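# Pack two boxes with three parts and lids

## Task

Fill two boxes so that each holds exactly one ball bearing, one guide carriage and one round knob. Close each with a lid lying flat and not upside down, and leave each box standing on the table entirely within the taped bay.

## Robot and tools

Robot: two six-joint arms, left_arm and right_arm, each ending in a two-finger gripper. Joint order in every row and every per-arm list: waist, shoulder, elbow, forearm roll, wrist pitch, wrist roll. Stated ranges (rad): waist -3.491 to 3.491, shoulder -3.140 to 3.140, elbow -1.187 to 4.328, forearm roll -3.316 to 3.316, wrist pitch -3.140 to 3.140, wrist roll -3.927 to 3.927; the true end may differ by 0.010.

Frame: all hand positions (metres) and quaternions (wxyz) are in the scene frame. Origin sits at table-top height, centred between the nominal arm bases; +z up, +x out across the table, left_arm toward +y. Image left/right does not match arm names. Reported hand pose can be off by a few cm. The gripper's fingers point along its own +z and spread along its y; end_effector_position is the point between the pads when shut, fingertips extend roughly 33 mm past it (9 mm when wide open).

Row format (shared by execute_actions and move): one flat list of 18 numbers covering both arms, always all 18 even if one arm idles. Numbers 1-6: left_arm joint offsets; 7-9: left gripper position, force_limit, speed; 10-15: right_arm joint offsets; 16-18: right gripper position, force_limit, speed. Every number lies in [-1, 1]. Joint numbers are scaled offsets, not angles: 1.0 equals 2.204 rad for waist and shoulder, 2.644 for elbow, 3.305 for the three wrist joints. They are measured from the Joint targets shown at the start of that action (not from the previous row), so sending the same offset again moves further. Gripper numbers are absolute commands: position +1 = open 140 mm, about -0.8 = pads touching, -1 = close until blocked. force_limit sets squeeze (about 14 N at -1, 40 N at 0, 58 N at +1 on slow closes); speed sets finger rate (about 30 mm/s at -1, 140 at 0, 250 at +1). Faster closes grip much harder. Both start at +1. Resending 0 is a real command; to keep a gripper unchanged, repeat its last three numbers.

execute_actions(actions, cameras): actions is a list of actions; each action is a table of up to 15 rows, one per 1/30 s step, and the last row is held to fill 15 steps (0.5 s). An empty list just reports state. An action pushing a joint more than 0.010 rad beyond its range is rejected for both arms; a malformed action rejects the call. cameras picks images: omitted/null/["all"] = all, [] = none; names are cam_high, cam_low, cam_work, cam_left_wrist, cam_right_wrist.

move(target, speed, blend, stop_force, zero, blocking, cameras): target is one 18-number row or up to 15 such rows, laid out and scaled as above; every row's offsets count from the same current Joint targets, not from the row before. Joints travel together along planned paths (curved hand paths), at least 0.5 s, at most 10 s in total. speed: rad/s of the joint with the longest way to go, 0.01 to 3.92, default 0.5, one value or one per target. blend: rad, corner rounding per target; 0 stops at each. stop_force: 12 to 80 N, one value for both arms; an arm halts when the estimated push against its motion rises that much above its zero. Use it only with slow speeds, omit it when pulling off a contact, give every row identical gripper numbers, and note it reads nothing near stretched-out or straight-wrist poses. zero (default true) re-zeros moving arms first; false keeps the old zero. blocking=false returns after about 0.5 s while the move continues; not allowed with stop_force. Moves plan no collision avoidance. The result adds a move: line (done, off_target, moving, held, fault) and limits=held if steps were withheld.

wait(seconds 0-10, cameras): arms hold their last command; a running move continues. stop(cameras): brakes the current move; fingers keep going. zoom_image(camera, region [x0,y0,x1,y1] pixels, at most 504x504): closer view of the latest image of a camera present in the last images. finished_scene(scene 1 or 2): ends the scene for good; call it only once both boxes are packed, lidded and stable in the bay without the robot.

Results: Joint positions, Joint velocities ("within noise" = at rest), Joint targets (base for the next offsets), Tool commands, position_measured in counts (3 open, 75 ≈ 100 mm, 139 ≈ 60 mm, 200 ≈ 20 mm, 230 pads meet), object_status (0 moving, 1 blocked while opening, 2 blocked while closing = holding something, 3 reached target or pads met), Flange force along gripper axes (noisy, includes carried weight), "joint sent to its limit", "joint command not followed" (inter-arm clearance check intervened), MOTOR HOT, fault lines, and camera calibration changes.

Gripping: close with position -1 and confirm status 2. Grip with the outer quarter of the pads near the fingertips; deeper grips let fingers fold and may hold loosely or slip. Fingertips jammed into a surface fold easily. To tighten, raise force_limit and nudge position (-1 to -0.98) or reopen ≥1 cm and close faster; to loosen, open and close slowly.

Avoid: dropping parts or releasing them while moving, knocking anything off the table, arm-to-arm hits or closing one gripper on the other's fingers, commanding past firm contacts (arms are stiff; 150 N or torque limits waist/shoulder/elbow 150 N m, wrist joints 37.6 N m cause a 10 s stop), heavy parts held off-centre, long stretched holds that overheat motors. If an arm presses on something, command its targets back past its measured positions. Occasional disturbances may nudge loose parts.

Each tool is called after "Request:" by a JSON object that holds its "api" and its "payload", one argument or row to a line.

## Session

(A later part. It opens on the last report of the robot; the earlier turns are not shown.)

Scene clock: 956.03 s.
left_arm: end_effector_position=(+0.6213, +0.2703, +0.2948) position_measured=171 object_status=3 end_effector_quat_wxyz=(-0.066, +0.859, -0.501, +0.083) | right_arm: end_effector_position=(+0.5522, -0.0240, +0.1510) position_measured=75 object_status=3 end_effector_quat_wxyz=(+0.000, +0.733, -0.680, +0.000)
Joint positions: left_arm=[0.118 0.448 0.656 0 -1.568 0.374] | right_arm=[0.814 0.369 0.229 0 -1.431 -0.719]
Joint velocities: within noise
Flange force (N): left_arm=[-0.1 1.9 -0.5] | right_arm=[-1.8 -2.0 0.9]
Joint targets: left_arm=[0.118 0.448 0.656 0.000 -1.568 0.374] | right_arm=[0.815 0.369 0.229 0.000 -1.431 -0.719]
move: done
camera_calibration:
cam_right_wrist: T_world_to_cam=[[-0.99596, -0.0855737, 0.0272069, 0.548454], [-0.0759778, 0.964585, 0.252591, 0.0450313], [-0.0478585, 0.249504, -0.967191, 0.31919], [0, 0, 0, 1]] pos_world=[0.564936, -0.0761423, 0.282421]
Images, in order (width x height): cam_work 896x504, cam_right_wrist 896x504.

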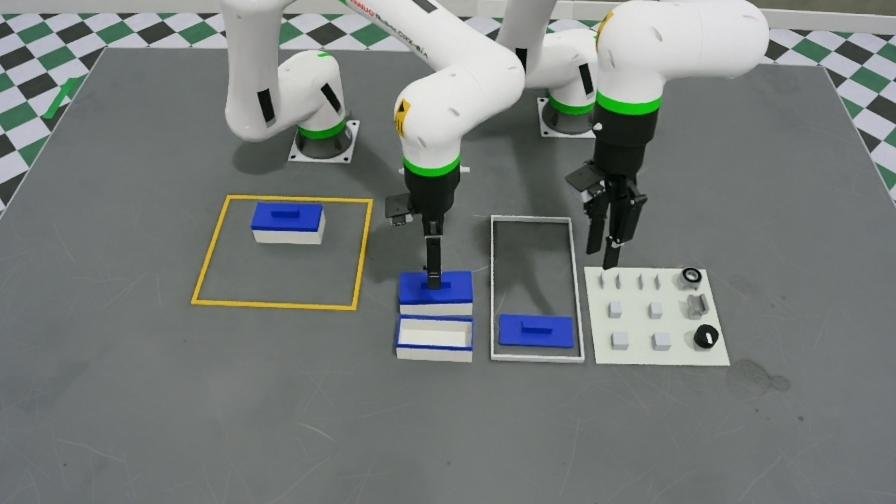

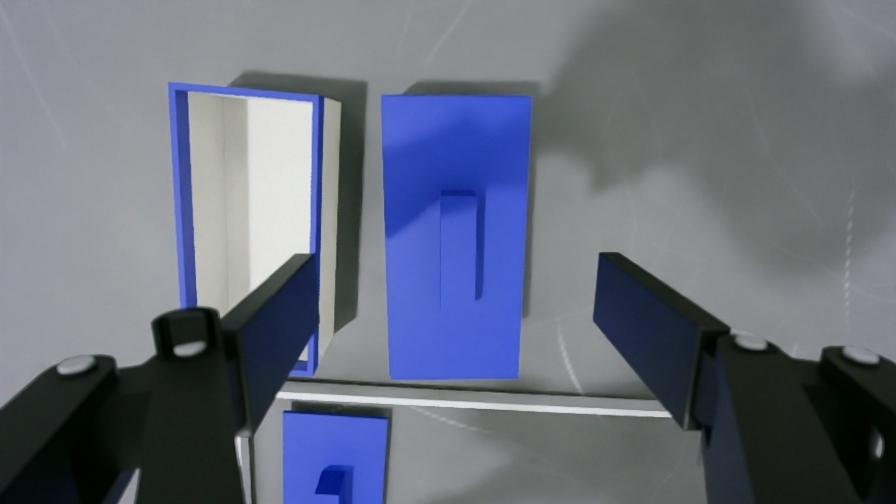

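Request:
{"api": "move", "payload": {
  "target": [
    [0,0,0,0,0,0,-0.33,0,-1,0,0.02509,-0.05645,0,0.06189,0,0.4,0.1,-1],
    [0,0,0,0,0,0,-0.33,0,-1,0,0.02509,-0.05645,0,0.06189,0,-1,0.1,-1]
  ],
  "speed": 0.12,
  "cameras": ["cam_right_wrist"]
}}

Request:
{"api": "move", "payload": {
  "target": [0,0,0,0,0,0,-0.33,0,-1,0,-0.01933,0.03618,0,-0.04183,0,-1,0.1,-1],
  "speed": 0.07,
  "cameras": ["cam_right_wrist","cam_work"]
}}

Scene clock: 972.17 s.
left_arm: end_effector_position=(+0.6213, +0.2703, +0.2948) position_measured=171 object_status=3 end_effector_quat_wxyz=(-0.066, +0.859, -0.501, +0.083) | right_arm: end_effector_position=(+0.5521, -0.0241, +0.0569) position_measured=126 object_status=0 end_effector_quat_wxyz=(+0.000, +0.733, -0.680, +0.000)
Joint positions: left_arm=[0.118 0.448 0.656 0 -1.568 0.374] | right_arm=[0.815 0.424 0.079 0 -1.227 -0.719]
Joint velocities: within noise
Flange force (N): left_arm=[-1.3 3.2 0.5] | right_arm=[-2.4 -1.1 -8.3]
Joint targets: left_arm=[0.118 0.448 0.656 0.000 -1.568 0.374] | right_arm=[0.815 0.424 0.079 0.000 -1.227 -0.719]
move: done
camera_calibration:
cam_right_wrist: T_world_to_cam=[[-0.995956, -0.0855988, 0.0273032, 0.550883], [-0.0759778, 0.964584, 0.252598, 0.0688874], [-0.0479583, 0.249502, -0.967186, 0.228253], [0, 0, 0, 1]] pos_world=[0.564836, -0.0762423, 0.188321]
Images, in order (width x height): cam_right_wrist 896x504.

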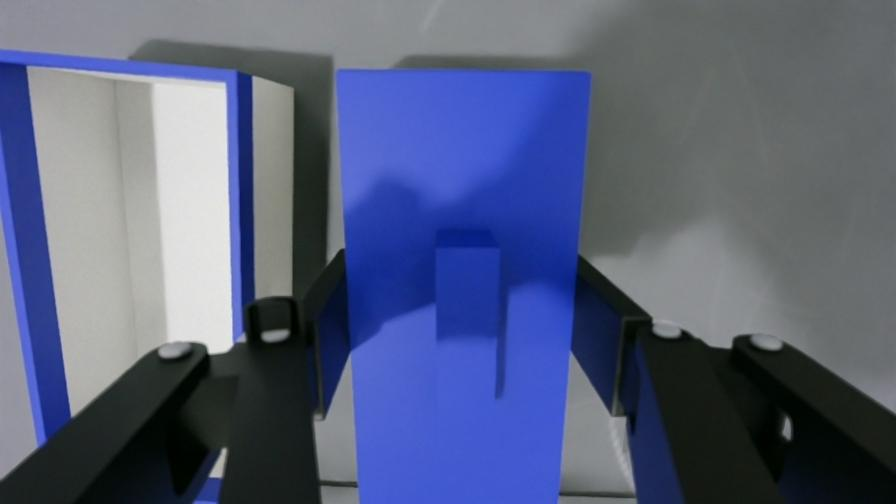

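Scene clock: 974.43 s.
left_arm: end_effector_position=(+0.6213, +0.2703, +0.2948) position_measured=171 object_status=3 end_effector_quat_wxyz=(-0.066, +0.859, -0.501, +0.083) | right_arm: end_effector_position=(+0.5522, -0.0240, +0.1209) position_measured=126 object_status=2 end_effector_quat_wxyz=(+0.000, +0.733, -0.680, +0.000)
Joint positions: left_arm=[0.118 0.448 0.656 0 -1.568 0.374] | right_arm=[0.815 0.381 0.175 0 -1.365 -0.719]
Joint velocities: within noise
Flange force (N): left_arm=[-1.1 3.0 0.2] | right_arm=[-2.2 -4.1 5.5]
Joint targets: left_arm=[0.118 0.448 0.656 0.000 -1.568 0.374] | right_arm=[0.815 0.381 0.175 0.000 -1.365 -0.719]
move: done
camera_calibration:
cam_right_wrist: T_world_to_cam=[[-0.995956, -0.0855988, 0.0273032, 0.549144], [-0.0759778, 0.964584, 0.252598, 0.0526247], [-0.0479583, 0.249502, -0.967186, 0.290128], [0, 0, 0, 1]] pos_world=[0.564836, -0.0761423, 0.252321]
Images, in order (width x height): cam_work 896x504, cam_right_wrist 896x504.

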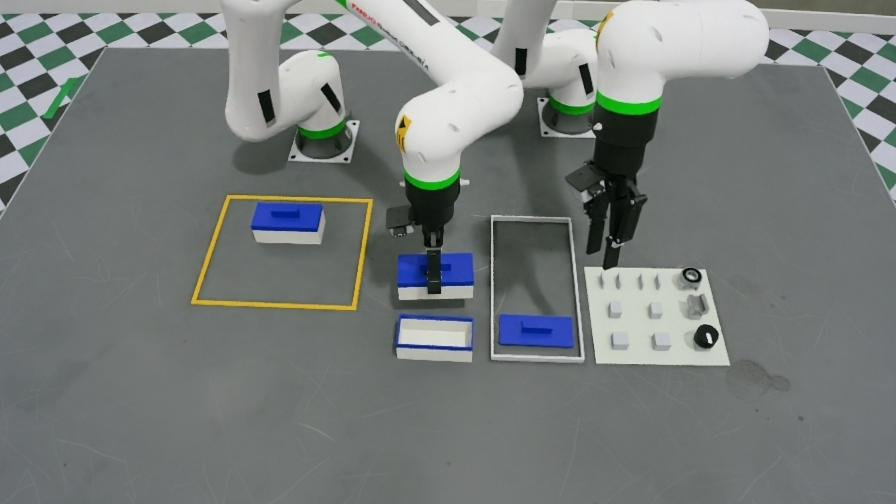

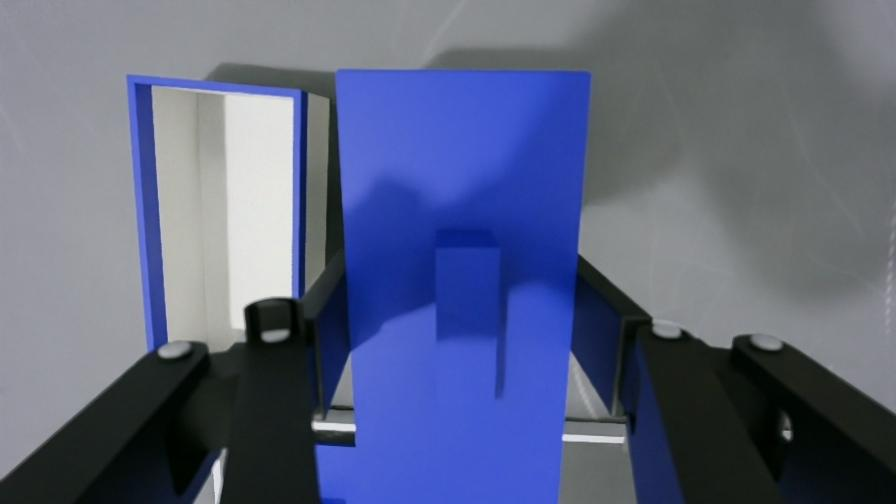

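Request:
{"api": "move", "payload": {
  "target": [
    [0,0,0,0,0,0,-0.33,0,-1,-0.25427,-0.16554,-0.16461,0,0.0213,0.14717,-1,0.1,-1],
    [0,0,0,0,0,0,-0.33,0,-1,-0.25427,-0.14365,-0.19798,0,0.06259,0.14717,-1,0.1,-1]
  ],
  "speed": [0.35,0.1],
  "cameras": ["cam_work"]
}}

Request:
{"api": "zoom_image", "payload": {
  "camera": "cam_work",
  "region": [180, 170, 400, 330]
}}

Scene clock: 988.17 s.
left_arm: end_effector_position=(+0.6213, +0.2703, +0.2948) position_measured=171 object_status=3 end_effector_quat_wxyz=(-0.066, +0.859, -0.501, +0.083) | right_arm: end_effector_position=(+0.4961, -0.3709, +0.0649) position_measured=126 object_status=2 end_effector_quat_wxyz=(+0.000, +0.707, -0.707, +0.000)
Joint positions: left_arm=[0.118 0.448 0.656 0 -1.568 0.374] | right_arm=[0.254 0.065 -0.348 0 -1.158 -0.233]
Joint velocities: within noise
Flange force (N): left_arm=[-0.7 3.0 -0.1] | right_arm=[-0.2 -2.7 5.8]
Joint targets: left_arm=[0.118 0.448 0.656 0.000 -1.568 0.374] | right_arm=[0.254 0.065 -0.348 0.000 -1.158 -0.233]
move: done
Images, in order (width x height): cam_work 896x504.

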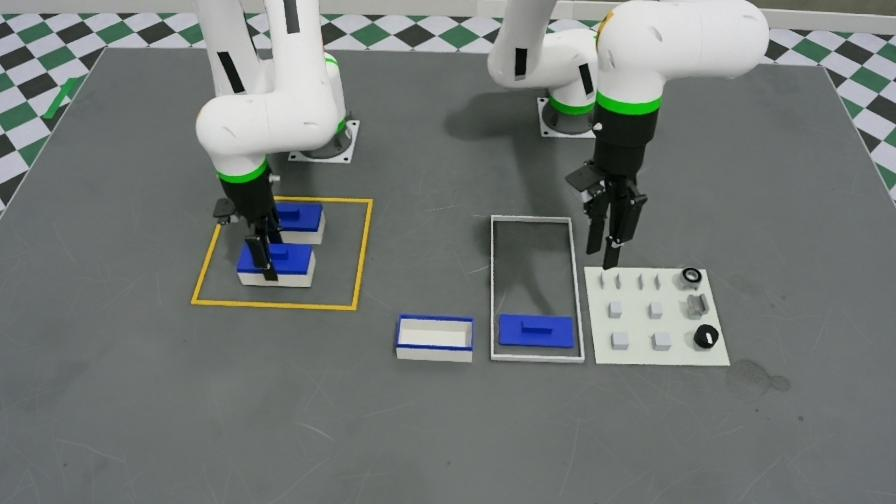

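Scaled by 2.291 from the camera's 896x504 image, which has a finer 1280x720 frame.

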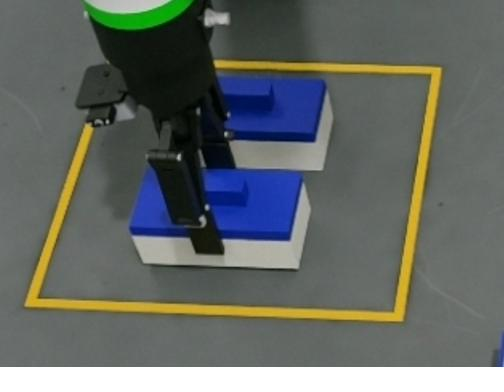

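Request:
{"api": "move", "payload": {
  "target": [0,0,0,0,0,0,-0.33,0,-1,0,0.00694,-0.00733,0,0.0105,0,-1,0.1,-1],
  "speed": 0.02,
  "stop_force": 12,
  "cameras": []
}}

Scene clock: 993.20 s.
left_arm: end_effector_position=(+0.6213, +0.2703, +0.2948) position_measured=171 object_status=3 end_effector_quat_wxyz=(-0.066, +0.859, -0.501, +0.083) | right_arm: end_effector_position=(+0.4963, -0.3709, +0.0565) position_measured=126 object_status=2 end_effector_quat_wxyz=(+0.000, +0.707, -0.707, +0.000)
Joint positions: left_arm=[0.118 0.448 0.656 0 -1.568 0.374] | right_arm=[0.254 0.074 -0.36 0 -1.137 -0.233]
Joint velocities: within noise
Flange force (N): left_arm=[-0.6 1.8 -0.3] | right_arm=[-3.2 3.3 -22.4]
Joint targets: left_arm=[0.118 0.448 0.656 0.000 -1.568 0.374] | right_arm=[0.254 0.074 -0.360 0.000 -1.137 -0.233]
move: contact (right_arm); right_arm: the wrist pitch is farthest, 0.014 rad from its target
No camera images: "cameras" was empty.

Request:
{"api": "move", "payload": {
  "target": [
    [0,0,0,0,0,0,-0.33,0,-1,0,0,0,0,0,0,0.3,0.1,-1],
    [0,0,0,0,0,0,-0.33,0,-1,0,-0.0343,0.05823,0,-0.0694,0,0.3,0.1,-1]
  ],
  "speed": 0.1,
  "cameras": ["cam_work","cam_high"]
}}

Request:
{"api": "zoom_image", "payload": {
  "camera": "cam_work",
  "region": [180, 170, 400, 330]
}}

Scene clock: 1001.43 s.
left_arm: end_effector_position=(+0.6213, +0.2703, +0.2948) position_measured=171 object_status=3 end_effector_quat_wxyz=(-0.066, +0.859, -0.501, +0.083) | right_arm: end_effector_position=(+0.4963, -0.3709, +0.1511) position_measured=91 object_status=3 end_effector_quat_wxyz=(+0.000, +0.707, -0.707, +0.000)
Joint positions: left_arm=[0.118 0.448 0.656 0 -1.568 0.374] | right_arm=[0.254 -0.001 -0.206 0 -1.366 -0.233]
Joint velocities: within noise
Flange force (N): left_arm=[-0.6 2.5 -0.2] | right_arm=[-0.1 -2.9 1.0]
Joint targets: left_arm=[0.118 0.448 0.656 0.000 -1.568 0.374] | right_arm=[0.254 -0.001 -0.206 0.000 -1.366 -0.233]
move: done
Images, in order (width x height): cam_high 896x504, cam_work 896x504.

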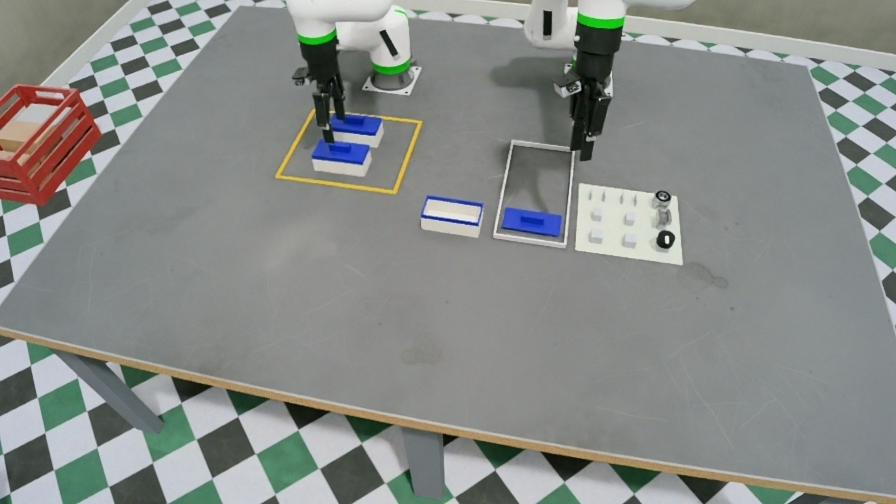

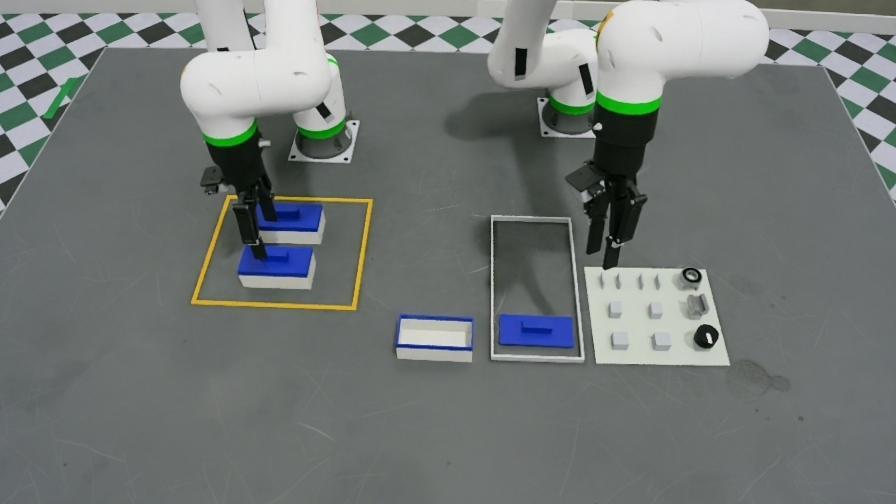

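Scaled by 2.291 from the camera's 896x504 image, which has a finer 1280x720 frame.

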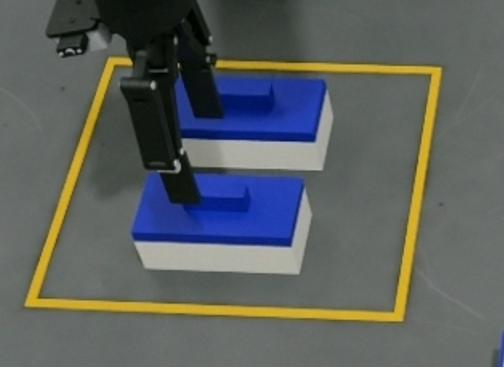

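Both in the bay.

Request:
{"api": "finished_scene", "payload": {
  "scene": 1
}}

The scene is finished: the task was done.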